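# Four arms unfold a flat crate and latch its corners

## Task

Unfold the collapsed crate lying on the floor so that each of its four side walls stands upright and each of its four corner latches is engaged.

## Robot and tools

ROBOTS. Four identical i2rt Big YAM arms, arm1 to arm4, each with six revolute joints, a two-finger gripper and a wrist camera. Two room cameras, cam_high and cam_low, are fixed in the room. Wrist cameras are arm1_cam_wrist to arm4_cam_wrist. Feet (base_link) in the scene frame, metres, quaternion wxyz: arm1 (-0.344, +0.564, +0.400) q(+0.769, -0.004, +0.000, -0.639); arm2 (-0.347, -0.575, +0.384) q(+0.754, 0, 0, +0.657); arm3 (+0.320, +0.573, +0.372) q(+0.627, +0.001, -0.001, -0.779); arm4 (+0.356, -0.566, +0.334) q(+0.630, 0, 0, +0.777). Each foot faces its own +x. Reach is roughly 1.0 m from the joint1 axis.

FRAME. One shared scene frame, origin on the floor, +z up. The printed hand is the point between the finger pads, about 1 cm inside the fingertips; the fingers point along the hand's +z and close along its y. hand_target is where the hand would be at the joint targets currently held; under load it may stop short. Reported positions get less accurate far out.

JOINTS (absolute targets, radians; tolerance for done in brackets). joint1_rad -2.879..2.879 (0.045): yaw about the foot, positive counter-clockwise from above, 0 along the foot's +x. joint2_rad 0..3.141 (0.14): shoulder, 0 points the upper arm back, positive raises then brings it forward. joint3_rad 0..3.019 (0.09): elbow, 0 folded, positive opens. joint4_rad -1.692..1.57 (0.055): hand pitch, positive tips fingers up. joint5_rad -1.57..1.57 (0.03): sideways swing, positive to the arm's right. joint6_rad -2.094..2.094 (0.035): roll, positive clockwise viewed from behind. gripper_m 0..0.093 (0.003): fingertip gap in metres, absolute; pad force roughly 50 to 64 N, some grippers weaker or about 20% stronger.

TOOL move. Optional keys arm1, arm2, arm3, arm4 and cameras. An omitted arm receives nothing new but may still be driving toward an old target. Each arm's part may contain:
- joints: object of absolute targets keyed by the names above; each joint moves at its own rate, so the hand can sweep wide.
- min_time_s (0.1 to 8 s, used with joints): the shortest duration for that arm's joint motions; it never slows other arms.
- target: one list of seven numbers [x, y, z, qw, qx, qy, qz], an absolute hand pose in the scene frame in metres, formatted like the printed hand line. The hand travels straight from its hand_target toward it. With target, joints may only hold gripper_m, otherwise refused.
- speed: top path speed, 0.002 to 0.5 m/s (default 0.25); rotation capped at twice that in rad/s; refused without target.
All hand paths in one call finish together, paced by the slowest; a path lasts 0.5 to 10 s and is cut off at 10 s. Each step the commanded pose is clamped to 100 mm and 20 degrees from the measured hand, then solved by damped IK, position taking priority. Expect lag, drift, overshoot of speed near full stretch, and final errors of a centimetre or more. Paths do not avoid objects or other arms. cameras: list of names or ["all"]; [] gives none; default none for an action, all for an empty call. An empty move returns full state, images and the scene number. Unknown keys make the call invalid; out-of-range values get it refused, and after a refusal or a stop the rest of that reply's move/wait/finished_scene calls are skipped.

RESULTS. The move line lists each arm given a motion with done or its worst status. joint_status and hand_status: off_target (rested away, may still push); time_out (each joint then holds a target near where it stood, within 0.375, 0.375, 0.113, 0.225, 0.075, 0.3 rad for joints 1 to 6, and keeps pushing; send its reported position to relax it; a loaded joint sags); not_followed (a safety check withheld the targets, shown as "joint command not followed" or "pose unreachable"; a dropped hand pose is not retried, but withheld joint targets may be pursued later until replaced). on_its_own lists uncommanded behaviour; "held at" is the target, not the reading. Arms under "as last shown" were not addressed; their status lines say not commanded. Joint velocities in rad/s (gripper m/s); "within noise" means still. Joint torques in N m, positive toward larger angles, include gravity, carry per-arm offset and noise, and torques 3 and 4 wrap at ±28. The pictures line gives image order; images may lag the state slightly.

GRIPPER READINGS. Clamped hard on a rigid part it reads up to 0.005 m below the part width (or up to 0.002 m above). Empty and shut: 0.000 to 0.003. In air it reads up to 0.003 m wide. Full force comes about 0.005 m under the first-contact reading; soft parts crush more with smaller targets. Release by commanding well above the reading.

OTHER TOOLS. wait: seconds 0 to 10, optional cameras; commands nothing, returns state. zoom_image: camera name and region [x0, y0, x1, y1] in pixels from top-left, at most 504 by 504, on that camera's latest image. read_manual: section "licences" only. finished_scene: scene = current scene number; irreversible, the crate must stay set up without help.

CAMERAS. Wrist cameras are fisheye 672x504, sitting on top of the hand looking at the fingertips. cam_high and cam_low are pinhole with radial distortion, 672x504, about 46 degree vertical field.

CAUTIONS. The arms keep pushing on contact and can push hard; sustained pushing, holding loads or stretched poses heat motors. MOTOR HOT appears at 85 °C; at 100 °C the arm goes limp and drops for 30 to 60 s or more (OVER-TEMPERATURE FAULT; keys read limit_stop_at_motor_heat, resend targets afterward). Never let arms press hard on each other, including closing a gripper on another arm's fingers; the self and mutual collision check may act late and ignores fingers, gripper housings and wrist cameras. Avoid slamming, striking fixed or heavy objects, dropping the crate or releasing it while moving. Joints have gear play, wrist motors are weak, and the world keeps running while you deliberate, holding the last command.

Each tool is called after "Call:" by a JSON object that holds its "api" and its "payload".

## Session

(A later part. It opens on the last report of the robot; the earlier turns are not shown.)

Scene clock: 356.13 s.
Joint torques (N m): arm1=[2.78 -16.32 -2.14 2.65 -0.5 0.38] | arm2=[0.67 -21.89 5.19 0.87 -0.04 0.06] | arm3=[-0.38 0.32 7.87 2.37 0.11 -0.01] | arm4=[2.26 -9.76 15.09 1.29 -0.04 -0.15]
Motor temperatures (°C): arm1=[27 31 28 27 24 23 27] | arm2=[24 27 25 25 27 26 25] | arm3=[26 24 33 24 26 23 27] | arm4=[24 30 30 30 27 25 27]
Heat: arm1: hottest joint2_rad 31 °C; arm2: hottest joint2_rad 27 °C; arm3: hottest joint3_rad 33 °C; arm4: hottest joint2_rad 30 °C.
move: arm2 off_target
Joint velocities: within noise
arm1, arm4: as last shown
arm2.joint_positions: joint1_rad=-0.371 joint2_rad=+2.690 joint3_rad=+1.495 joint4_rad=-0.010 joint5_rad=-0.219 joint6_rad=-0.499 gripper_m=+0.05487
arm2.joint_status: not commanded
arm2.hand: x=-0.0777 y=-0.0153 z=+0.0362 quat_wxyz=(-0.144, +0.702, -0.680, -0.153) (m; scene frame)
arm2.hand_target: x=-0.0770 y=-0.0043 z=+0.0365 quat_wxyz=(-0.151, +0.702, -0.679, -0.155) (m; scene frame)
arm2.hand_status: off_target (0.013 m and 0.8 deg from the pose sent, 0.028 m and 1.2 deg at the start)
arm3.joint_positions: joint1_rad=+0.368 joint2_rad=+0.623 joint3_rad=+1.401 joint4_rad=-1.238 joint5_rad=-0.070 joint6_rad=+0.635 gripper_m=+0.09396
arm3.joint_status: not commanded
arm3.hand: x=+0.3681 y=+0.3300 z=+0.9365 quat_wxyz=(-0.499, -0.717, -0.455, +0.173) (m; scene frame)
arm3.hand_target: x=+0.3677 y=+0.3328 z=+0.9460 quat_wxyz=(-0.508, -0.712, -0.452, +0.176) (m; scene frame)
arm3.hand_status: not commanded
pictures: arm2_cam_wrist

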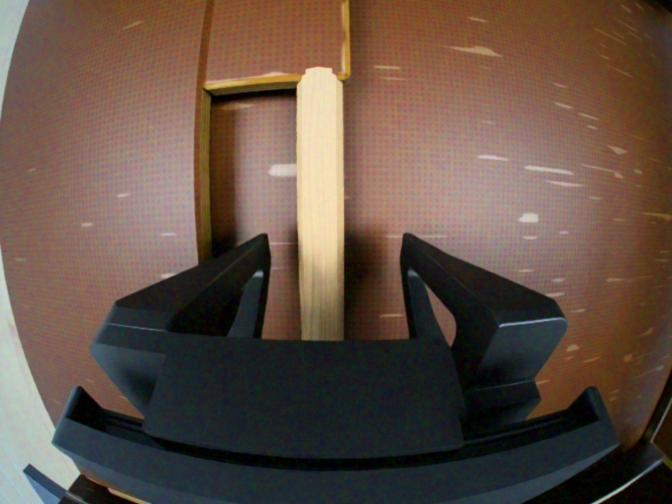

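Call:
{"api": "move", "payload": {"arm2": {"target": [-0.0845, -0.003, 0.034, 0.1501, -0.7034, 0.6768, 0.1558], "speed": 0.05}, "cameras": ["arm2_cam_wrist"]}}

Call:
{"api": "move", "payload": {"arm2": {"joints": {"gripper_m": 0.0135}}, "cameras": ["arm2_cam_wrist"]}}

Scene clock: 358.40 s.
Joint torques (N m): arm1=[2.55 -16.67 -2.14 2.73 -0.5 0.38] | arm2=[1.38 -21.6 4.94 1.16 -0.03 0.07] | arm3=[-0.67 0.26 7.76 2.24 0.11 0.01] | arm4=[2.26 -9.82 15.09 1.28 -0.04 -0.15]
Motor temperatures (°C): arm1=[27 31 28 27 24 23 27] | arm2=[24 27 25 25 27 26 25] | arm3=[26 24 33 24 26 23 27] | arm4=[24 30 30 30 27 25 27]
Heat: arm1: hottest joint2_rad 31 °C; arm2: hottest joint2_rad 27 °C; arm3: hottest joint3_rad 33 °C; arm4: hottest joint2_rad 30 °C.
move: arm2 done
Joint velocities: within noise
arm1, arm3, arm4: as last shown
arm2.joint_positions: joint1_rad=-0.353 joint2_rad=+2.690 joint3_rad=+1.495 joint4_rad=-0.010 joint5_rad=-0.217 joint6_rad=-0.493 gripper_m=+0.05487
arm2.joint_status: not commanded
arm2.hand: x=-0.0878 y=-0.0106 z=+0.0362 quat_wxyz=(-0.143, +0.707, -0.676, -0.154) (m; scene frame)
arm2.hand_target: x=-0.0883 y=-0.0015 z=+0.0341 quat_wxyz=(-0.150, +0.706, -0.674, -0.156) (m; scene frame)
arm2.hand_status: done (0.009 m and 0.9 deg from the pose sent, 0.014 m and 0.8 deg at the start)
pictures: arm2_cam_wrist

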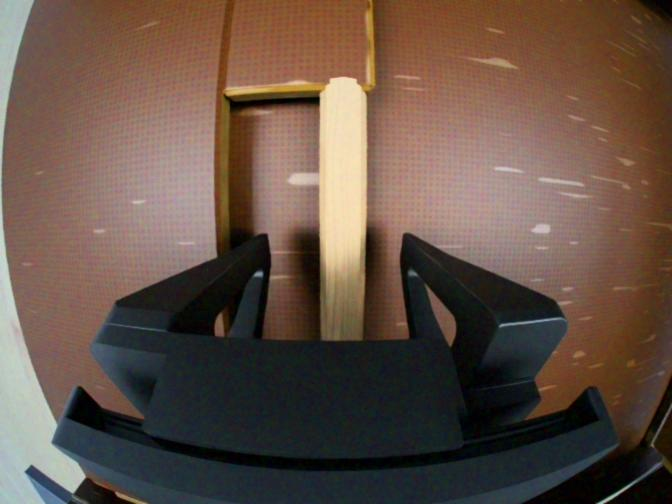

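Scene clock: 359.20 s.
Joint torques (N m): arm1=[2.61 -16.21 -2.14 2.77 -0.51 0.38] | arm2=[0.38 -21.77 4.74 1.13 -0.09 0.06] | arm3=[-0.91 0.09 7.79 2.29 0.12 0.02] | arm4=[2.26 -9.76 15.09 1.29 -0.04 -0.15]
Motor temperatures (°C): arm1=[27 31 28 27 24 23 27] | arm2=[24 27 25 25 27 26 25] | arm3=[26 24 33 24 26 23 27] | arm4=[24 30 30 30 27 25 27]
Heat: arm1: hottest joint2_rad 31 °C; arm2: hottest joint2_rad 27 °C; arm3: hottest joint3_rad 33 °C; arm4: hottest joint2_rad 30 °C.
move: arm2 off_target
Joint velocities: within noise
arm1, arm3, arm4: as last shown
arm2.joint_positions: joint1_rad=-0.359 joint2_rad=+2.691 joint3_rad=+1.498 joint4_rad=-0.010 joint5_rad=-0.216 joint6_rad=-0.487 gripper_m=+0.01703
arm2.joint_status: gripper_m off_target (ended at +0.01705, target +0.01350)
arm2.hand: x=-0.0836 y=-0.0113 z=+0.0359 quat_wxyz=(-0.144, +0.702, -0.680, -0.154) (m; scene frame)
arm2.hand_target: x=-0.0840 y=-0.0040 z=+0.0338 quat_wxyz=(-0.149, +0.701, -0.679, -0.156) (m; scene frame)
arm2.hand_status: not commanded
pictures: arm2_cam_wrist

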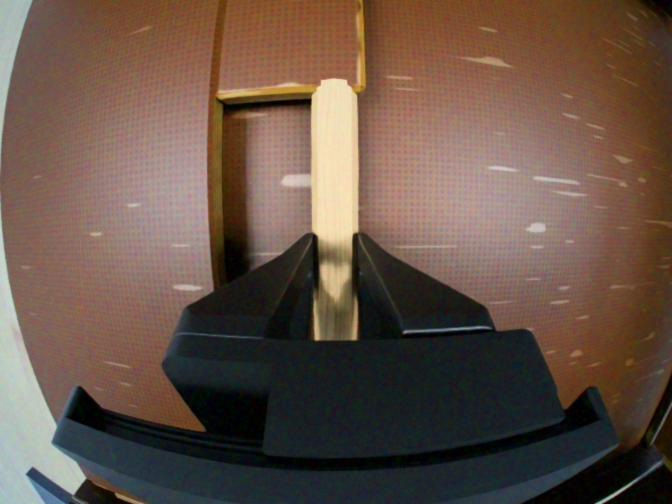

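Call:
{"api": "move", "payload": {"arm2": {"target": [-0.0995, -0.004, 0.116, 0.2653, -0.7197, 0.6404, 0.0313], "speed": 0.1}, "cameras": ["cam_high"]}}

Call:
{"api": "move", "payload": {"arm2": {"target": [-0.1395, -0.006, 0.184, 0.3725, -0.7143, 0.5847, -0.0942], "speed": 0.1}, "cameras": ["arm2_cam_wrist", "cam_high"]}}

Scene clock: 366.60 s.
Joint torques (N m): arm1=[2.9 -17.08 -2.41 2.73 -0.52 0.36] | arm2=[1.08 -24.12 2.39 1.36 0.46 -0.12] | arm3=[-0.73 0.32 7.76 2.39 0.14 -0.02] | arm4=[2.26 -9.76 15.09 1.28 -0.04 -0.15]
Motor temperatures (°C): arm1=[27 31 28 27 24 23 27] | arm2=[24 27 25 25 27 26 26] | arm3=[26 24 33 24 25 23 27] | arm4=[24 29 31 30 27 25 27]
Heat: arm1: hottest joint2_rad 31 °C; arm2: hottest joint2_rad 27 °C; arm3: hottest joint3_rad 33 °C; arm4: hottest joint3_rad 31 °C.
move: arm2 off_target
Joint velocities: within noise
arm1, arm3, arm4: as last shown
arm2.joint_positions: joint1_rad=-0.253 joint2_rad=+2.532 joint3_rad=+1.297 joint4_rad=+0.170 joint5_rad=+0.103 joint6_rad=-0.519 gripper_m=+0.01701
arm2.joint_status: not commanded
arm2.hand: x=-0.0951 y=-0.0114 z=+0.0994 quat_wxyz=(-0.253, +0.718, -0.648, -0.034) (m; scene frame)
arm2.hand_target: x=-0.0984 y=-0.0033 z=+0.1157 quat_wxyz=(-0.265, +0.721, -0.639, -0.033) (m; scene frame)
arm2.hand_status: off_target (0.019 m and 1.7 deg from the pose sent, 0.082 m and 20.4 deg at the start)
pictures: cam_high

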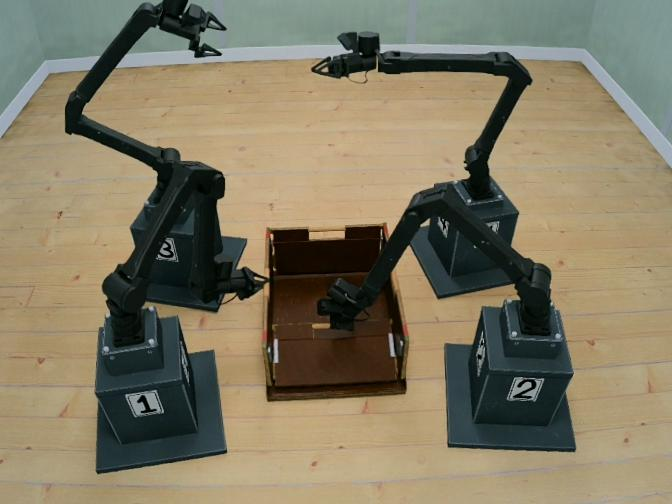

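Scene clock: 368.90 s.
Joint torques (N m): arm1=[3.02 -16.21 -2.19 2.81 -0.46 0.4] | arm2=[1.14 -22.77 2.41 1.46 0.66 -0.11] | arm3=[-0.44 -0.21 7.73 2.4 0.12 0] | arm4=[2.26 -9.76 15.09 1.28 -0.04 -0.15]
Motor temperatures (°C): arm1=[27 31 28 27 24 23 27] | arm2=[24 27 25 25 27 26 26] | arm3=[26 24 33 24 25 23 27] | arm4=[24 29 31 30 27 25 27]
Heat: arm1: hottest joint2_rad 31 °C; arm2: hottest joint2_rad 27 °C; arm3: hottest joint3_rad 33 °C; arm4: hottest joint3_rad 31 °C.
move: arm2 off_target
Joint velocities: within noise
arm1, arm3, arm4: as last shown
arm2.joint_positions: joint1_rad=-0.094 joint2_rad=+2.410 joint3_rad=+1.145 joint4_rad=+0.315 joint5_rad=+0.478 joint6_rad=-0.570 gripper_m=+0.01701
arm2.joint_status: not commanded
arm2.hand: x=-0.1320 y=-0.0122 z=+0.1670 quat_wxyz=(-0.360, +0.714, -0.593, +0.097) (m; scene frame)
arm2.hand_target: x=-0.1377 y=-0.0051 z=+0.1830 quat_wxyz=(-0.372, +0.714, -0.584, +0.096) (m; scene frame)
arm2.hand_status: off_target (0.020 m and 1.8 deg from the pose sent, 0.096 m and 21.4 deg at the start)
pictures: arm2_cam_wrist, cam_high

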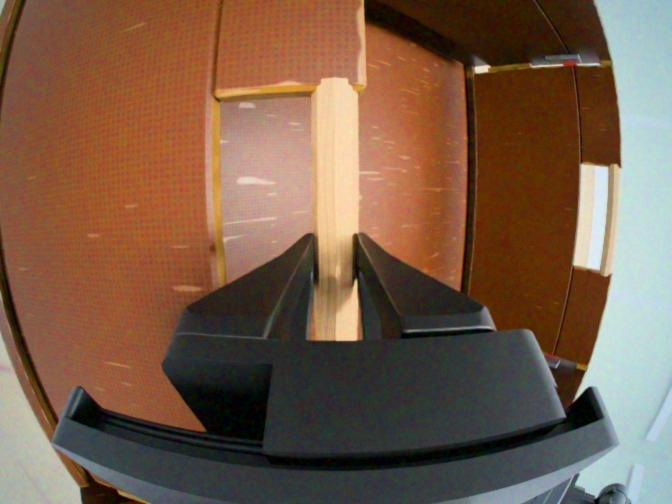

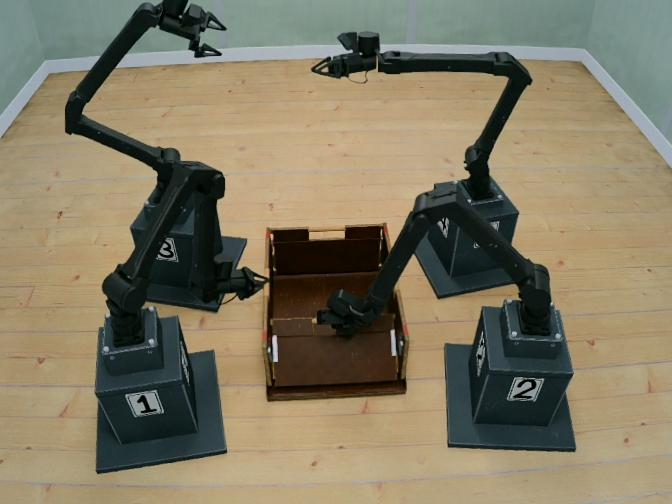

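Call:
{"api": "move", "payload": {"arm2": {"target": [-0.199, -0.008, 0.235, 0.4684, -0.6871, 0.5111, -0.2168], "speed": 0.1}, "cameras": []}}

Call:
{"api": "move", "payload": {"arm2": {"target": [-0.254, -0.010, 0.256, 0.5311, -0.653, 0.4456, -0.3046], "speed": 0.1}, "cameras": ["arm2_cam_wrist", "cam_high"]}}

Call:
{"api": "zoom_image", "payload": {"camera": "cam_high", "region": [236, 210, 436, 420]}}

Scene clock: 372.80 s.
Joint torques (N m): arm1=[2.9 -16.5 -2.21 2.78 -0.51 0.43] | arm2=[1.14 -22.24 2.36 1.55 0.77 -0.14] | arm3=[-0.67 -0.26 7.84 2.25 0.13 0.01] | arm4=[2.26 -9.82 15.1 1.28 -0.04 -0.15]
Motor temperatures (°C): arm1=[27 31 28 27 24 23 27] | arm2=[24 28 25 25 27 26 26] | arm3=[26 24 33 24 25 23 27] | arm4=[24 29 31 30 27 25 27]
Heat: arm1: hottest joint2_rad 31 °C; arm2: hottest joint2_rad 28 °C; arm3: hottest joint3_rad 33 °C; arm4: hottest joint3_rad 31 °C.
move: arm2 off_target
Joint velocities: within noise
arm1.joint_positions: joint1_rad=+0.659 joint2_rad=+2.472 joint3_rad=+0.635 joint4_rad=+1.404 joint5_rad=+0.286 joint6_rad=-1.209 gripper_m=+0.01679
arm1.joint_status: not commanded
arm1.hand: x=-0.0200 y=+0.2077 z=+0.2428 quat_wxyz=(-0.201, +0.126, -0.827, +0.509) (m; scene frame)
arm1.hand_target: x=-0.0106 y=+0.2257 z=+0.2427 quat_wxyz=(-0.222, +0.134, -0.828, +0.497) (m; scene frame)
arm1.hand_status: not commanded
arm2.joint_positions: joint1_rad=+0.096 joint2_rad=+2.383 joint3_rad=+1.076 joint4_rad=+0.460 joint5_rad=+0.866 joint6_rad=-0.662 gripper_m=+0.01701
arm2.joint_status: not commanded
arm2.hand: x=-0.1910 y=-0.0141 z=+0.2173 quat_wxyz=(-0.457, +0.687, -0.520, +0.221) (m; scene frame)
arm2.hand_target: x=-0.1975 y=-0.0072 z=+0.2347 quat_wxyz=(-0.469, +0.685, -0.513, +0.217) (m; scene frame)
arm2.hand_status: off_target (0.020 m and 1.7 deg from the pose sent, 0.096 m and 21.0 deg at the start)
arm3: as last shown
arm4.joint_positions: joint1_rad=-0.309 joint2_rad=+1.285 joint3_rad=+1.257 joint4_rad=+0.011 joint5_rad=-0.403 joint6_rad=+0.318 gripper_m=+0.05996
arm4.joint_status: not commanded
arm4.hand: x=+0.3492 y=+0.0336 z=+0.8331 quat_wxyz=(-0.319, +0.498, -0.510, -0.625) (m; scene frame)
arm4.hand_target: x=+0.3461 y=+0.0398 z=+0.8468 quat_wxyz=(-0.328, +0.502, -0.499, -0.626) (m; scene frame)
arm4.hand_status: not commanded
pictures: none
No camera images: "cameras" was empty.

Scene clock: 374.97 s.
Joint torques (N m): arm1=[3.02 -16.38 -2.33 2.88 -0.51 0.41] | arm2=[1.08 -21.19 2.89 1.99 1.42 -0.32] | arm3=[-0.32 0.09 7.98 2.36 0.11 0.01] | arm4=[2.26 -9.82 15.1 1.28 -0.04 -0.15]
Motor temperatures (°C): arm1=[27 31 28 27 24 23 27] | arm2=[24 28 25 25 27 26 26] | arm3=[26 24 33 24 25 23 27] | arm4=[24 29 31 30 27 25 27]
Heat: arm1: hottest joint2_rad 31 °C; arm2: hottest joint2_rad 28 °C; arm3: hottest joint3_rad 33 °C; arm4: hottest joint3_rad 31 °C.
move: arm2 off_target
Joint velocities: within noise
arm1, arm3, arm4: as last shown
arm2.joint_positions: joint1_rad=+0.242 joint2_rad=+2.430 joint3_rad=+1.073 joint4_rad=+0.644 joint5_rad=+1.131 joint6_rad=-0.837 gripper_m=+0.01701
arm2.joint_status: not commanded
arm2.hand: x=-0.2472 y=-0.0155 z=+0.2402 quat_wxyz=(-0.519, +0.661, -0.449, +0.302) (m; scene frame)
arm2.hand_target: x=-0.2529 y=-0.0090 z=+0.2558 quat_wxyz=(-0.531, +0.653, -0.445, +0.305) (m; scene frame)
arm2.hand_status: off_target (0.018 m and 1.7 deg from the pose sent, 0.074 m and 15.9 deg at the start)
pictures: arm2_cam_wrist, cam_high

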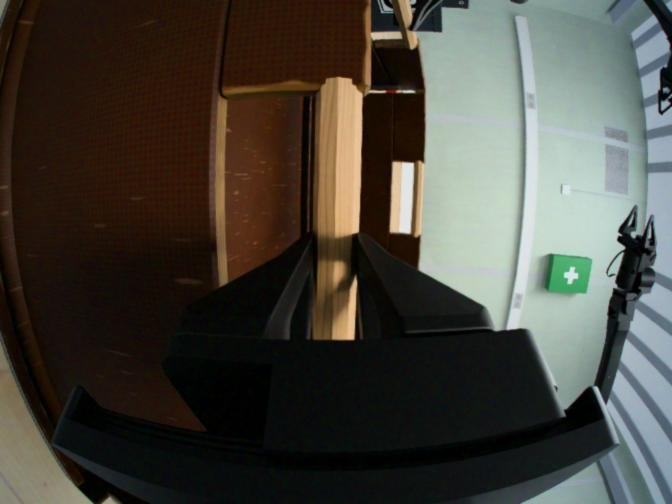

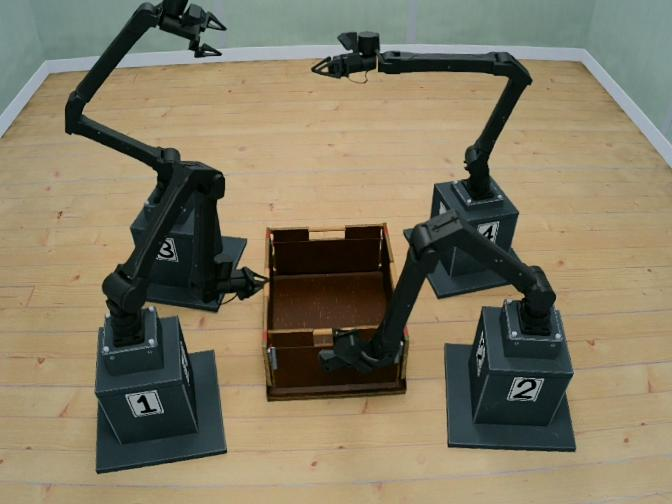

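Scaled by 2.400 from the camera's 672x504 image, which has a finer 960x720 frame.

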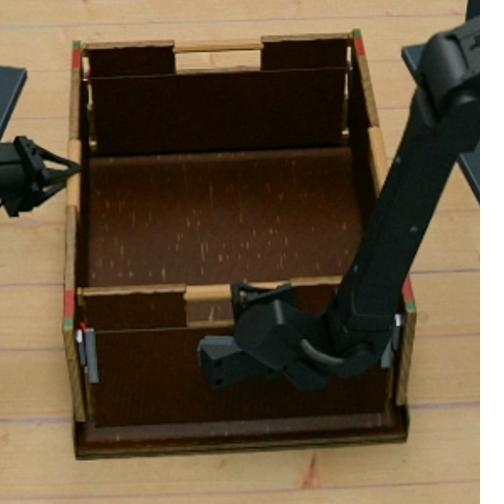

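Call:
{"api": "move", "payload": {"arm2": {"target": [-0.305, -0.011, 0.262, 0.5714, -0.6208, 0.3926, -0.3657], "speed": 0.08}, "cameras": ["cam_high"]}}

Call:
{"api": "zoom_image", "payload": {"camera": "cam_high", "region": [236, 210, 436, 420]}}

Scene clock: 378.63 s.
Joint torques (N m): arm1=[2.9 -16.26 -2.22 2.76 -0.49 0.41] | arm2=[2.43 -21.54 2.78 2.33 1.37 -0.35] | arm3=[-0.15 -0.15 7.86 2.36 0.12 0] | arm4=[2.26 -9.82 15.1 1.28 -0.04 -0.15]
Motor temperatures (°C): arm1=[27 31 28 27 24 23 27] | arm2=[24 28 25 25 28 26 26] | arm3=[26 24 33 24 25 23 27] | arm4=[24 29 32 30 27 25 27]
Heat: arm1: hottest joint2_rad 31 °C; arm2: hottest joint2_rad 28 °C; arm3: hottest joint3_rad 33 °C; arm4: hottest joint3_rad 32 °C.
move: arm2 off_target
Joint velocities: within noise
arm1, arm3, arm4: as last shown
arm2.joint_positions: joint1_rad=+0.340 joint2_rad=+2.542 joint3_rad=+1.119 joint4_rad=+0.987 joint5_rad=+1.323 joint6_rad=-1.167 gripper_m=+0.01700
arm2.joint_status: not commanded
arm2.hand: x=-0.2892 y=-0.0171 z=+0.2450 quat_wxyz=(-0.560, +0.629, -0.395, +0.367) (m; scene frame)
arm2.hand_target: x=-0.3048 y=-0.0103 z=+0.2616 quat_wxyz=(-0.571, +0.622, -0.392, +0.366) (m; scene frame)
arm2.hand_status: off_target (0.024 m and 1.6 deg from the pose sent, 0.062 m and 12.3 deg at the start)
pictures: cam_high

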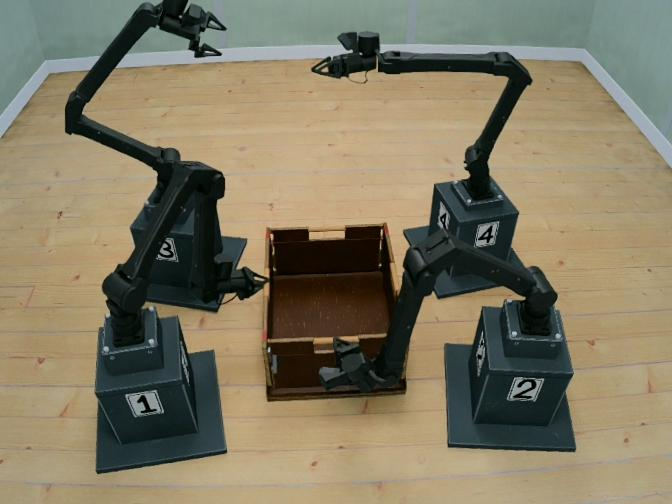

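Scaled by 2.400 from the camera's 672x504 image, which has a finer 960x720 frame.

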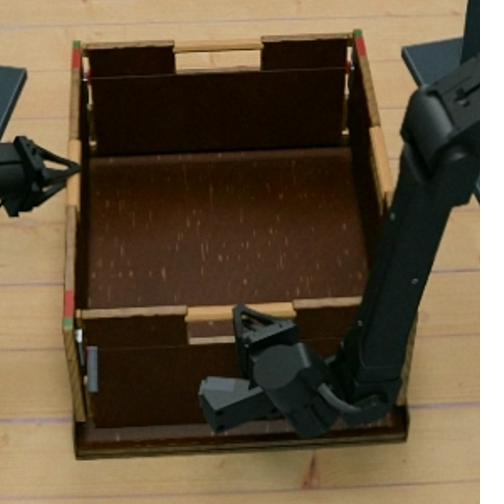

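Call:
{"api": "move", "payload": {"arm2": {"target": [-0.335, -0.012, 0.262, 0.5714, -0.6208, 0.3926, -0.3657], "speed": 0.06}, "cameras": ["cam_high"]}}

Call:
{"api": "zoom_image", "payload": {"camera": "cam_high", "region": [256, 310, 326, 410]}}

Call:
{"api": "zoom_image", "payload": {"camera": "cam_high", "region": [356, 310, 426, 410]}}

Scene clock: 381.23 s.
Joint torques (N m): arm1=[2.96 -15.85 -2.26 2.62 -0.55 0.4] | arm2=[4.48 -22.71 2.44 0.9 1.01 0.08] | arm3=[-0.38 0.32 7.8 2.39 0.11 0] | arm4=[2.26 -9.76 15.1 1.29 -0.04 -0.15]
Motor temperatures (°C): arm1=[27 31 28 27 24 23 27] | arm2=[24 28 25 25 28 26 26] | arm3=[26 24 33 24 25 23 27] | arm4=[24 29 32 30 27 25 27]
Heat: arm1: hottest joint2_rad 31 °C; arm2: hottest joint2_rad 28 °C; arm3: hottest joint3_rad 33 °C; arm4: hottest joint3_rad 32 °C.
move: arm2 off_target
Joint velocities: within noise
arm1, arm4: as last shown
arm1.joint_positions: joint1_rad=+0.659 joint2_rad=+2.472 joint3_rad=+0.635 joint4_rad=+1.404 joint5_rad=+0.287 joint6_rad=-1.209 gripper_m=+0.01679
arm1.hand: x=-0.0202 y=+0.2076 z=+0.2428 quat_wxyz=(-0.200, +0.126, -0.827, +0.510) (m; scene frame)
arm2.joint_positions: joint1_rad=+0.373 joint2_rad=+2.541 joint3_rad=+1.145 joint4_rad=+0.895 joint5_rad=+1.384 joint6_rad=-1.099 gripper_m=+0.01689
arm2.joint_status: not commanded
arm2.hand: x=-0.3045 y=-0.0173 z=+0.2455 quat_wxyz=(-0.559, +0.619, -0.401, +0.379) (m; scene frame)
arm2.hand_target: x=-0.3339 y=-0.0112 z=+0.2619 quat_wxyz=(-0.573, +0.620, -0.393, +0.365) (m; scene frame)
arm2.hand_status: off_target (0.035 m and 2.3 deg from the pose sent, 0.049 m and 1.6 deg at the start)
arm3.joint_positions: joint1_rad=+0.368 joint2_rad=+0.623 joint3_rad=+1.401 joint4_rad=-1.238 joint5_rad=-0.070 joint6_rad=+0.635 gripper_m=+0.09396
arm3.joint_status: not commanded
arm3.hand: x=+0.3681 y=+0.3300 z=+0.9365 quat_wxyz=(-0.499, -0.717, -0.455, +0.173) (m; scene frame)
arm3.hand_target: x=+0.3677 y=+0.3328 z=+0.9460 quat_wxyz=(-0.508, -0.712, -0.452, +0.176) (m; scene frame)
arm3.hand_status: not commanded
pictures: cam_high

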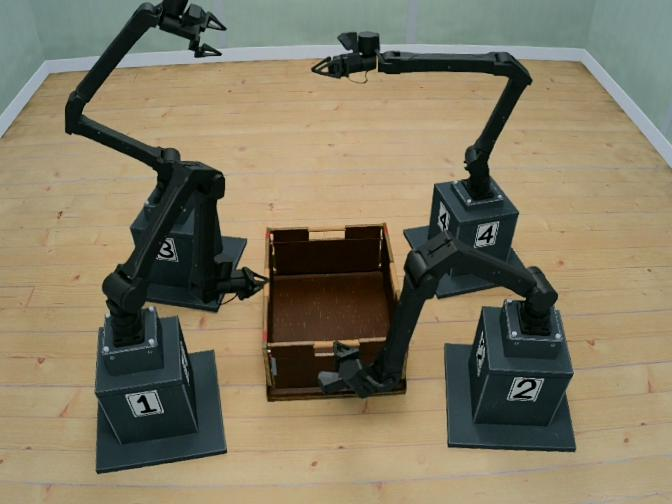

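Scaled by 5.040 from the camera's 672x504 image, which has a finer 960x720 frame.

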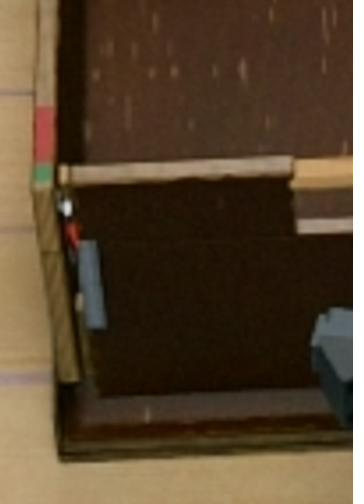

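Scaled by 5.040 from the camera's 672x504 image, which has a finer 960x720 frame.

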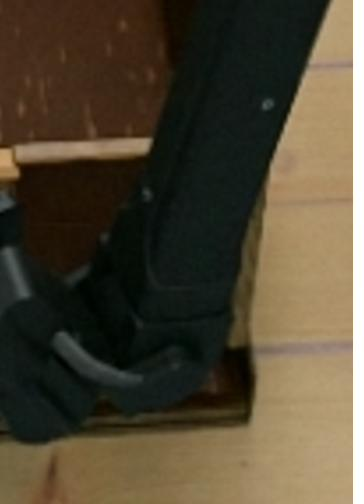

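Call:
{"api": "move", "payload": {"arm2": {"target": [-0.352, -0.012, 0.262, 0.5714, -0.6208, 0.3926, -0.3657], "speed": 0.05}}}

Call:
{"api": "move", "payload": {"arm2": {"target": [-0.278, -0.012, 0.260, 0.5714, -0.6208, 0.3926, -0.3657], "speed": 0.08}, "cameras": ["cam_high"]}}

Call:
{"api": "zoom_image", "payload": {"camera": "cam_high", "region": [256, 310, 326, 410]}}

Scene clock: 383.97 s.
Joint torques (N m): arm1=[2.55 -16.03 -2.39 2.82 -0.58 0.39] | arm2=[7 -22.83 2.41 0.75 1.07 0.07] | arm3=[-0.73 0.21 7.83 2.33 0.12 0] | arm4=[2.26 -9.76 15.09 1.28 -0.04 -0.15]
Motor temperatures (°C): arm1=[27 31 28 27 24 23 27] | arm2=[24 28 25 25 28 26 26] | arm3=[26 24 33 24 25 23 27] | arm4=[24 29 32 30 27 25 27]
Heat: arm1: hottest joint2_rad 31 °C; arm2: hottest joint2_rad 28 °C; arm3: hottest joint3_rad 33 °C; arm4: hottest joint3_rad 32 °C.
move: arm2 off_target
Joint velocities: within noise
arm1, arm3, arm4: as last shown
arm2.joint_positions: joint1_rad=+0.374 joint2_rad=+2.529 joint3_rad=+1.162 joint4_rad=+0.768 joint5_rad=+1.410 joint6_rad=-1.003 gripper_m=+0.01688
arm2.joint_status: not commanded
arm2.hand: x=-0.3045 y=-0.0173 z=+0.2456 quat_wxyz=(-0.552, +0.614, -0.409, +0.388) (m; scene frame)
arm2.hand_target: x=-0.3495 y=-0.0126 z=+0.2606 quat_wxyz=(-0.571, +0.622, -0.391, +0.368) (m; scene frame)
arm2.hand_status: off_target (0.051 m and 3.9 deg from the pose sent, 0.051 m and 2.3 deg at the start)
pictures: none

Scene clock: 385.93 s.
Joint torques (N m): arm1=[2.78 -16.38 -2.26 2.8 -0.54 0.46] | arm2=[-2.9 -21.19 2.52 2.47 0.45 -0.27] | arm3=[-0.62 0.03 7.99 2.41 0.11 0.01] | arm4=[2.26 -9.76 15.09 1.28 -0.04 -0.15]
Motor temperatures (°C): arm1=[27 32 28 27 24 23 27] | arm2=[24 28 25 25 28 26 26] | arm3=[26 24 33 24 25 23 27] | arm4=[24 29 32 30 27 25 27]
Heat: arm1: hottest joint2_rad 32 °C; arm2: hottest joint2_rad 28 °C; arm3: hottest joint3_rad 33 °C; arm4: hottest joint3_rad 32 °C.
move: arm2 off_target
Joint velocities: within noise
arm1, arm3, arm4: as last shown
arm2.joint_positions: joint1_rad=+0.360 joint2_rad=+2.555 joint3_rad=+1.104 joint4_rad=+1.085 joint5_rad=+1.298 joint6_rad=-1.240 gripper_m=+0.01687
arm2.joint_status: not commanded
arm2.hand: x=-0.3011 y=-0.0177 z=+0.2454 quat_wxyz=(-0.571, +0.637, -0.377, +0.356) (m; scene frame)
arm2.hand_target: x=-0.2843 y=-0.0123 z=+0.2596 quat_wxyz=(-0.574, +0.622, -0.391, +0.362) (m; scene frame)
arm2.hand_status: off_target (0.028 m and 2.8 deg from the pose sent, 0.031 m and 3.9 deg at the start)
pictures: cam_high

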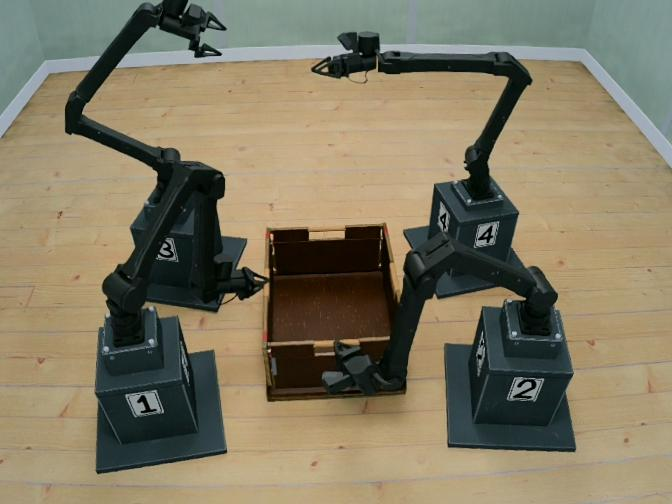

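Scaled by 5.040 from the camera's 672x504 image, which has a finer 960x720 frame.

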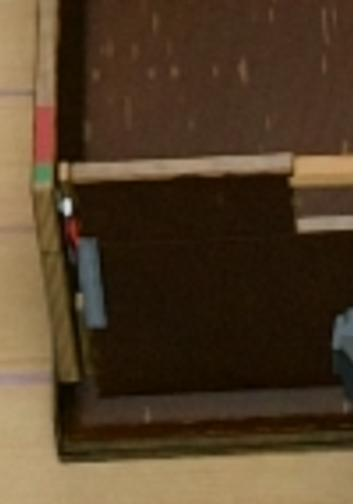

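Call:
{"api": "move", "payload": {"arm2": {"target": [-0.3015, -0.012, 0.2595, 0.5714, -0.6208, 0.3926, -0.3657], "speed": 0.08}, "arm1": {"target": [-0.0115, 0.212, 0.2425, 0.222, -0.134, 0.828, -0.497], "speed": 0.08}}}

Call:
{"api": "move", "payload": {"arm2": {"joints": {"gripper_m": 0.06}}, "arm1": {"joints": {"gripper_m": 0.055}}, "cameras": ["cam_high", "arm2_cam_wrist", "arm1_cam_wrist"]}}

Scene clock: 389.70 s.
Joint torques (N m): arm1=[0.67 -17.55 -1.1 2.02 -1.12 0.3] | arm2=[-0.09 -21.77 2.77 0.88 1.07 0.02] | arm3=[-0.79 -0.26 7.84 2.35 0.15 -0.02] | arm4=[2.26 -9.76 15.09 1.28 -0.04 -0.15]
Motor temperatures (°C): arm1=[27 32 28 27 24 23 27] | arm2=[24 28 25 25 28 26 26] | arm3=[26 24 33 24 25 23 27] | arm4=[24 29 32 30 27 25 27]
Heat: arm1: hottest joint2_rad 32 °C; arm2: hottest joint2_rad 28 °C; arm3: hottest joint3_rad 33 °C; arm4: hottest joint3_rad 32 °C.
move: arm1 off_target; arm2 off_target
Joint velocities: within noise
arm1.joint_positions: joint1_rad=+0.648 joint2_rad=+2.472 joint3_rad=+0.638 joint4_rad=+1.404 joint5_rad=+0.267 joint6_rad=-1.209 gripper_m=+0.01679
arm1.joint_status: not commanded
arm1.hand: x=-0.0201 y=+0.2050 z=+0.2428 quat_wxyz=(-0.206, +0.126, -0.827, +0.508) (m; scene frame)
arm1.hand_target: x=-0.0117 y=+0.2115 z=+0.2427 quat_wxyz=(-0.222, +0.133, -0.828, +0.498) (m; scene frame)
arm1.hand_status: off_target (0.011 m and 2.4 deg from the pose sent, 0.010 m and 3.0 deg at the start)
arm2.joint_positions: joint1_rad=+0.363 joint2_rad=+2.555 joint3_rad=+1.116 joint4_rad=+1.050 joint5_rad=+1.324 joint6_rad=-1.217 gripper_m=+0.01687
arm2.joint_status: not commanded
arm2.hand: x=-0.3016 y=-0.0178 z=+0.2451 quat_wxyz=(-0.568, +0.632, -0.383, +0.364) (m; scene frame)
arm2.hand_target: x=-0.3018 y=-0.0117 z=+0.2593 quat_wxyz=(-0.572, +0.621, -0.392, +0.365) (m; scene frame)
arm2.hand_status: off_target (0.016 m and 1.7 deg from the pose sent, 0.015 m and 2.8 deg at the start)
arm3, arm4: as last shown
pictures: none

Scene clock: 390.40 s.
Joint torques (N m): arm1=[0.38 -17.14 -1.14 1.99 0.1 0.26] | arm2=[-0.5 -21.71 2.77 1.02 0.4 0.03] | arm3=[-0.62 -0.09 7.83 2.33 0.12 0.02] | arm4=[2.26 -9.76 15.1 1.28 -0.04 -0.15]
Motor temperatures (°C): arm1=[27 32 28 27 24 23 27] | arm2=[24 28 25 25 28 26 26] | arm3=[26 24 33 24 25 23 27] | arm4=[24 29 32 30 27 25 27]
Heat: arm1: hottest joint2_rad 32 °C; arm2: hottest joint2_rad 28 °C; arm3: hottest joint3_rad 33 °C; arm4: hottest joint3_rad 32 °C.
move: arm1 done; arm2 done
Joint velocities: within noise
arm1.joint_positions: joint1_rad=+0.663 joint2_rad=+2.472 joint3_rad=+0.638 joint4_rad=+1.404 joint5_rad=+0.232 joint6_rad=-1.209 gripper_m=+0.05491
arm1.joint_status: all done
arm1.hand: x=-0.0097 y=+0.2136 z=+0.2420 quat_wxyz=(-0.222, +0.142, -0.826, +0.499) (m; scene frame)
arm1.hand_target: x=-0.0069 y=+0.2159 z=+0.2425 quat_wxyz=(-0.227, +0.140, -0.827, +0.495) (m; scene frame)
arm1.hand_status: not commanded
arm2.joint_positions: joint1_rad=+0.354 joint2_rad=+2.555 joint3_rad=+1.116 joint4_rad=+1.050 joint5_rad=+1.341 joint6_rad=-1.227 gripper_m=+0.05982
arm2.joint_status: all done
arm2.hand: x=-0.2952 y=-0.0206 z=+0.2461 quat_wxyz=(-0.563, +0.627, -0.387, +0.375) (m; scene frame)
arm2.hand_target: x=-0.2965 y=-0.0123 z=+0.2594 quat_wxyz=(-0.568, +0.621, -0.393, +0.371) (m; scene frame)
arm2.hand_status: not commanded
arm3, arm4: as last shown
pictures: arm1_cam_wrist, arm2_cam_wrist, cam_high

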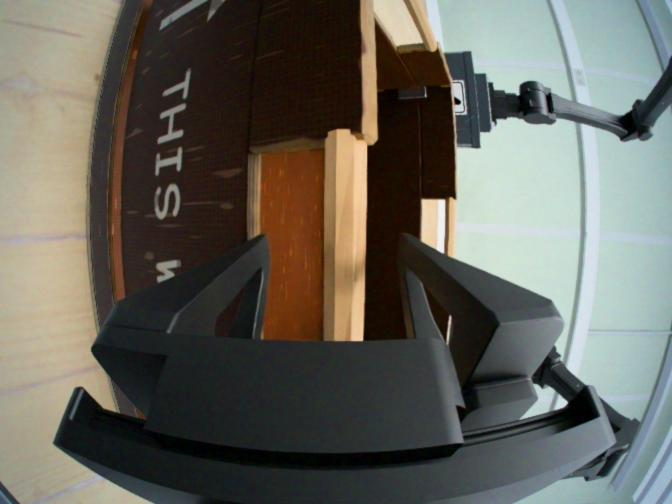

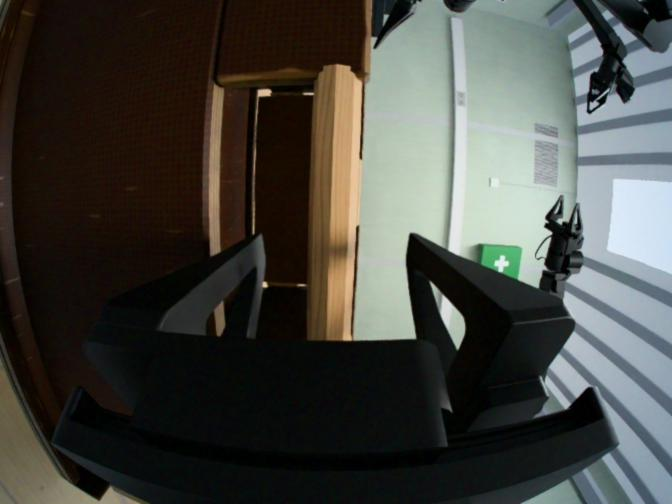

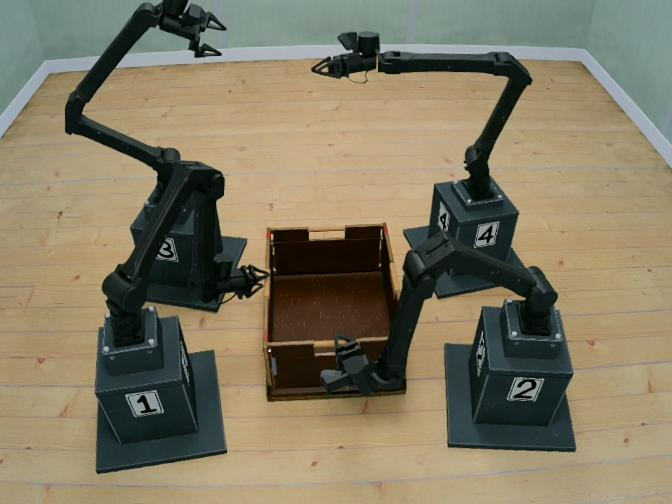

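Retreat both arms.

Call:
{"api": "move", "payload": {"arm2": {"target": [-0.350, -0.036, 0.265, 0.568, -0.621, 0.393, -0.371], "speed": 0.12}, "arm1": {"target": [-0.049, 0.285, 0.277, 0.227, -0.14, 0.827, -0.495], "speed": 0.12}, "cameras": ["cam_high", "cam_low"]}}

Call:
{"api": "zoom_image", "payload": {"camera": "cam_high", "region": [236, 210, 436, 420]}}

Scene clock: 394.27 s.
Joint torques (N m): arm1=[0.38 -14.97 -3.56 3.08 0.3 0.24] | arm2=[0.09 -22.18 2.63 0.75 0.61 0.2] | arm3=[-0.44 0.15 7.87 2.4 0.12 0.01] | arm4=[2.32 -9.76 15.09 1.28 -0.04 -0.15]
Motor temperatures (°C): arm1=[27 31 28 27 24 23 27] | arm2=[24 28 25 25 28 26 26] | arm3=[26 24 33 24 25 23 27] | arm4=[24 29 33 30 27 25 27]
Heat: arm1: hottest joint2_rad 31 °C; arm2: hottest joint2_rad 28 °C; arm3: hottest joint3_rad 33 °C; arm4: hottest joint3_rad 33 °C.
move: arm1 done; arm2 off_target
Joint velocities: within noise
arm1.joint_positions: joint1_rad=+0.754 joint2_rad=+2.444 joint3_rad=+0.426 joint4_rad=+1.551 joint5_rad=+0.315 joint6_rad=-1.167 gripper_m=+0.05497
arm1.joint_status: not commanded
arm1.hand: x=-0.0507 y=+0.2806 z=+0.2692 quat_wxyz=(-0.215, +0.145, -0.832, +0.491) (m; scene frame)
arm1.hand_target: x=-0.0497 y=+0.2849 z=+0.2766 quat_wxyz=(-0.224, +0.141, -0.829, +0.492) (m; scene frame)
arm1.hand_status: done (0.009 m and 1.7 deg from the pose sent, 0.089 m and 0.8 deg at the start; a joint's target at an end of its range on 57 of 79 steps)
arm2.joint_positions: joint1_rad=+0.469 joint2_rad=+2.496 joint3_rad=+1.093 joint4_rad=+0.682 joint5_rad=+1.443 joint6_rad=-0.907 gripper_m=+0.05989
arm2.joint_status: not commanded
arm2.hand: x=-0.3467 y=-0.0449 z=+0.2479 quat_wxyz=(-0.560, +0.630, -0.381, +0.381) (m; scene frame)
arm2.hand_target: x=-0.3506 y=-0.0358 z=+0.2649 quat_wxyz=(-0.569, +0.621, -0.392, +0.370) (m; scene frame)
arm2.hand_status: off_target (0.020 m and 2.3 deg from the pose sent, 0.060 m and 1.3 deg at the start)
arm3: as last shown
arm4.joint_positions: joint1_rad=-0.309 joint2_rad=+1.285 joint3_rad=+1.257 joint4_rad=+0.011 joint5_rad=-0.403 joint6_rad=+0.318 gripper_m=+0.05996
arm4.joint_status: not commanded
arm4.hand: x=+0.3492 y=+0.0336 z=+0.8331 quat_wxyz=(-0.319, +0.498, -0.510, -0.625) (m; scene frame)
arm4.hand_target: x=+0.3461 y=+0.0398 z=+0.8468 quat_wxyz=(-0.328, +0.502, -0.499, -0.626) (m; scene frame)
arm4.hand_status: not commanded
pictures: cam_high, cam_low

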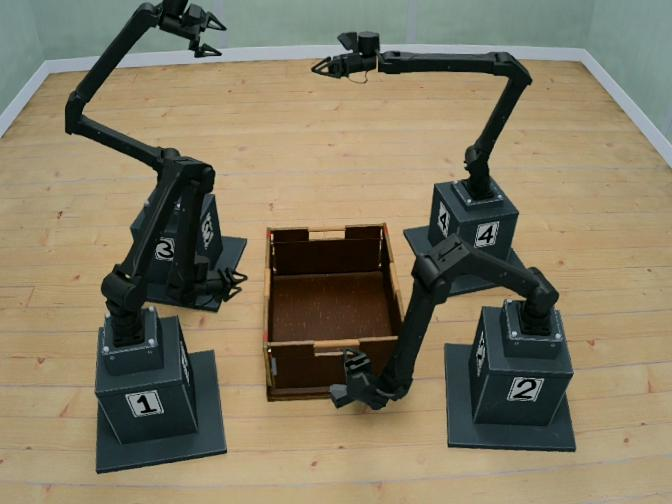

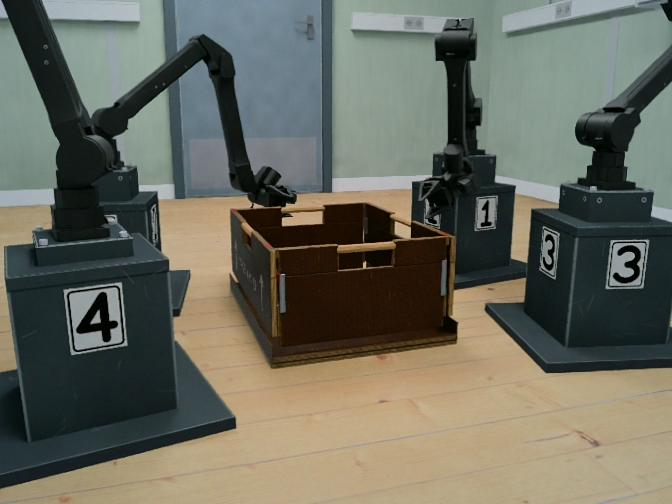

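Scaled by 2.400 from the camera's 672x504 image, which has a finer 960x720 frame.

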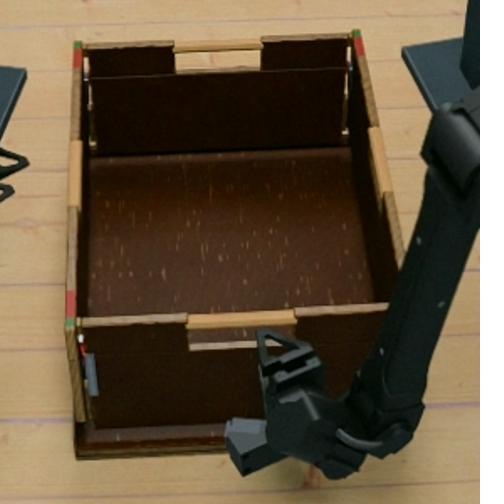

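Call:
{"api": "move", "payload": {"arm2": {"joints": {"joint1_rad": 0.55, "joint2_rad": 1.7, "joint3_rad": 1.1, "joint4_rad": 0.2, "joint5_rad": 1.2, "joint6_rad": -0.6}, "min_time_s": 2.0}, "arm1": {"joints": {"joint1_rad": 0.6, "joint2_rad": 1.6, "joint3_rad": 0.9, "joint4_rad": 0.3, "joint5_rad": 0.2, "joint6_rad": -0.6}, "min_time_s": 2.0}, "cameras": ["all"]}}

Call:
{"api": "zoom_image", "payload": {"camera": "cam_high", "region": [256, 310, 326, 410]}}

Call:
{"api": "zoom_image", "payload": {"camera": "cam_high", "region": [356, 310, 426, 410]}}

Call:
{"api": "zoom_image", "payload": {"camera": "cam_high", "region": [236, 210, 436, 420]}}

Call:
{"api": "zoom_image", "payload": {"camera": "cam_low", "region": [220, 190, 470, 380]}}

Scene clock: 400.30 s.
Joint torques (N m): arm1=[-1.14 -15.38 10.47 1.91 0.11 0.27] | arm2=[0.62 -17.9 7.27 0.98 0.11 0.14] | arm3=[-0.79 -0.09 7.9 2.44 0.13 0] | arm4=[2.26 -9.76 15.09 1.29 -0.04 -0.15]
Motor temperatures (°C): arm1=[27 31 28 27 24 23 27] | arm2=[24 29 25 25 28 26 26] | arm3=[26 24 33 24 25 23 27] | arm4=[24 29 33 30 27 25 27]
Heat: arm1: hottest joint2_rad 31 °C; arm2: hottest joint2_rad 29 °C; arm3: hottest joint3_rad 33 °C; arm4: hottest joint3_rad 33 °C.
move: arm1 done; arm2 done
Joint velocities: within noise
arm1.joint_positions: joint1_rad=+0.608 joint2_rad=+1.597 joint3_rad=+0.847 joint4_rad=+0.310 joint5_rad=+0.201 joint6_rad=-0.615 gripper_m=+0.05497
arm1.joint_status: all done
arm1.hand: x=+0.0595 y=+0.1186 z=+0.5426 quat_wxyz=(-0.352, -0.120, -0.833, +0.410) (m; scene frame)
arm1.hand_target: x=+0.0655 y=+0.1052 z=+0.5607 quat_wxyz=(-0.364, -0.130, -0.823, +0.416) (m; scene frame)
arm1.hand_status: not commanded
arm2.joint_positions: joint1_rad=+0.550 joint2_rad=+1.712 joint3_rad=+1.091 joint4_rad=+0.208 joint5_rad=+1.203 joint6_rad=-0.610 gripper_m=+0.05989
arm2.joint_status: all done
arm2.hand: x=-0.4305 y=+0.0198 z=+0.6028 quat_wxyz=(-0.650, +0.581, -0.484, +0.080) (m; scene frame)
arm2.hand_target: x=-0.4350 y=+0.0198 z=+0.6121 quat_wxyz=(-0.652, +0.578, -0.486, +0.070) (m; scene frame)
arm2.hand_status: not commanded
arm3, arm4: as last shown
pictures: arm1_cam_wrist, arm2_cam_wrist, arm3_cam_wrist, arm4_cam_wrist, cam_high, cam_low

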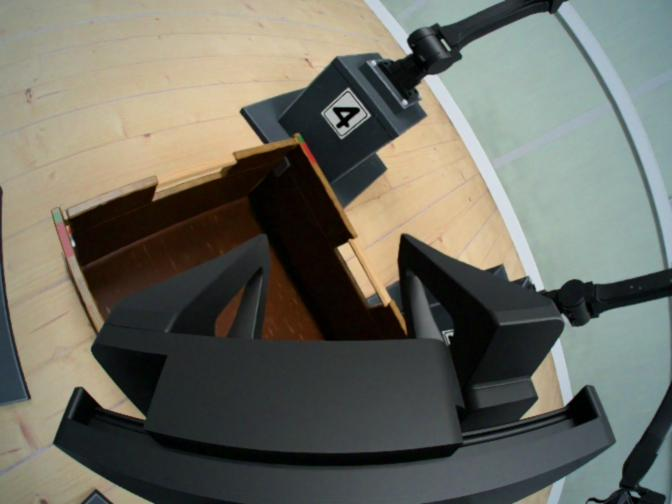

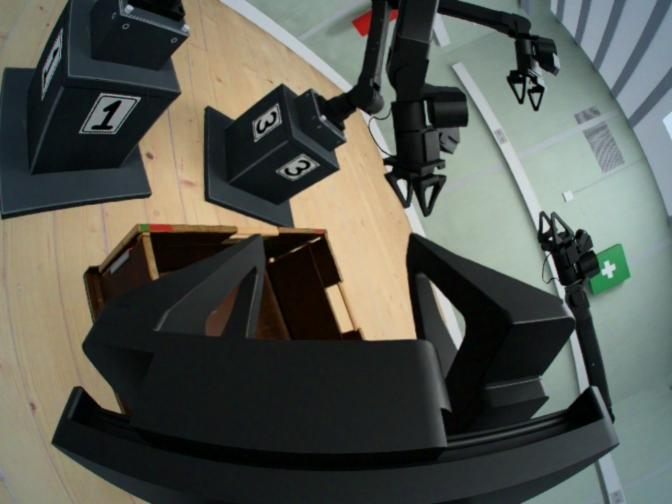

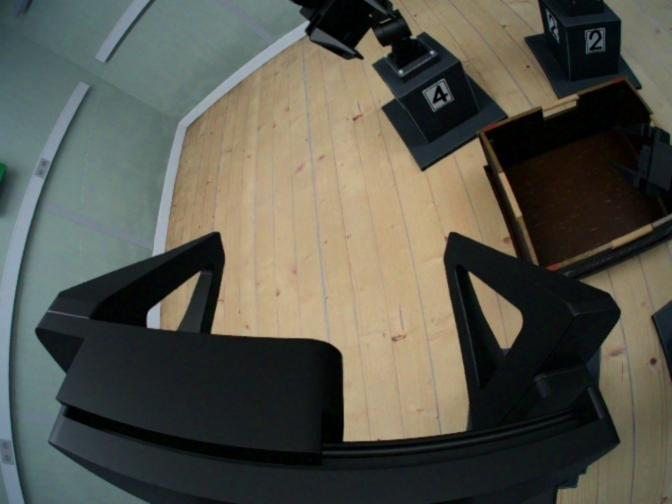

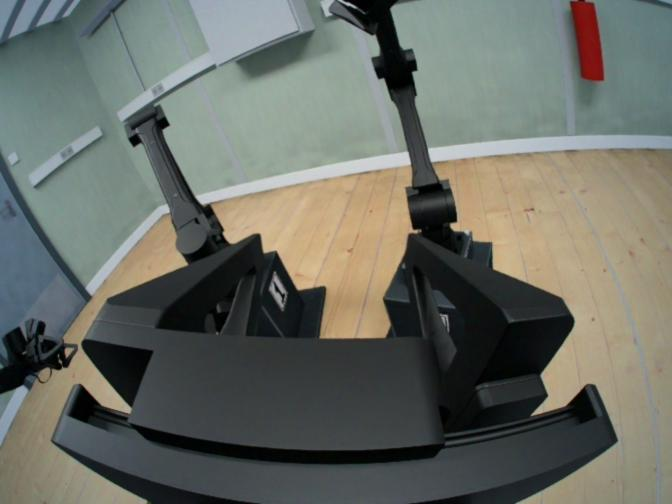

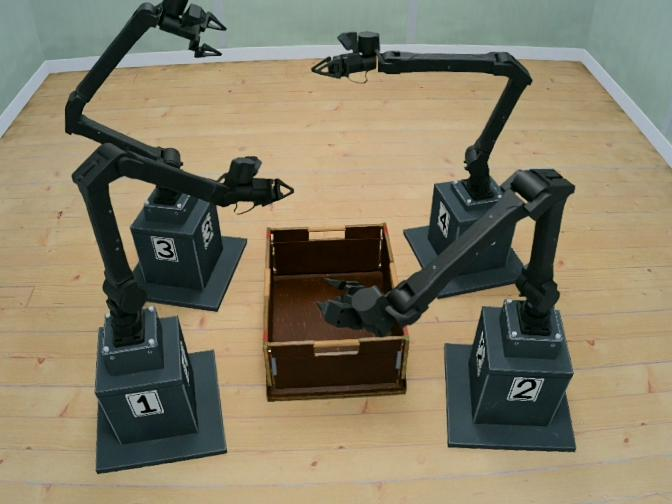

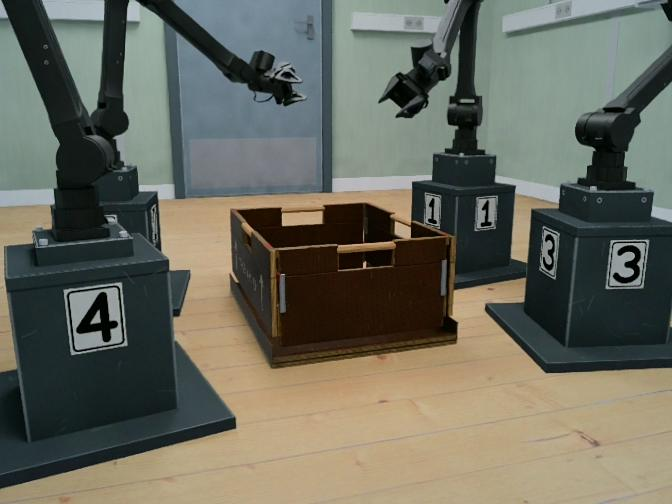

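Scaled by 5.040 from the camera's 672x504 image, which has a finer 960x720 frame.

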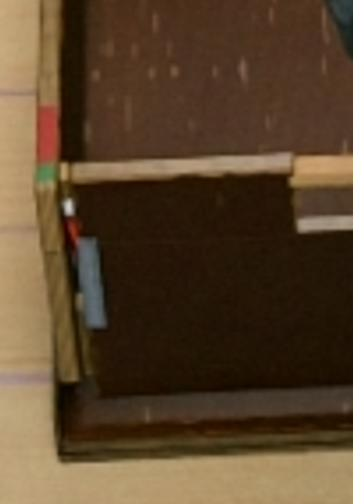

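Scaled by 5.040 from the camera's 672x504 image, which has a finer 960x720 frame.

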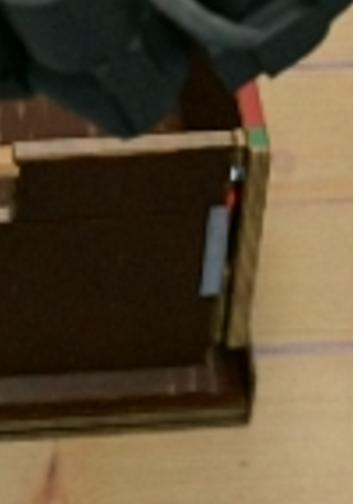

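Scaled by 2.400 from the camera's 672x504 image, which has a finer 960x720 frame.

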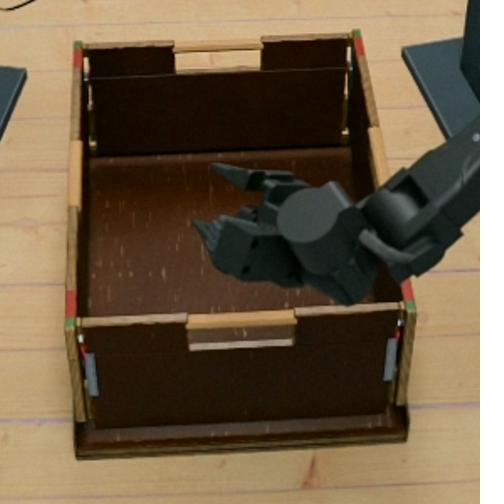

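Scaled by 2.016 from the camera's 672x504 image, which has a finer 960x720 frame.

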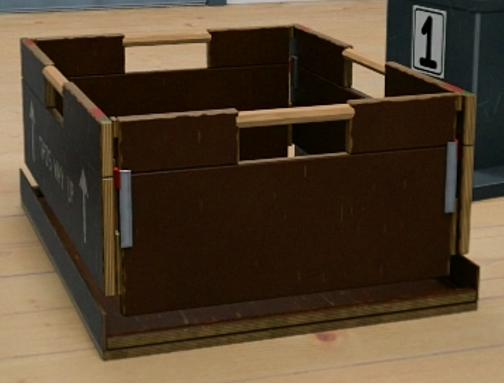

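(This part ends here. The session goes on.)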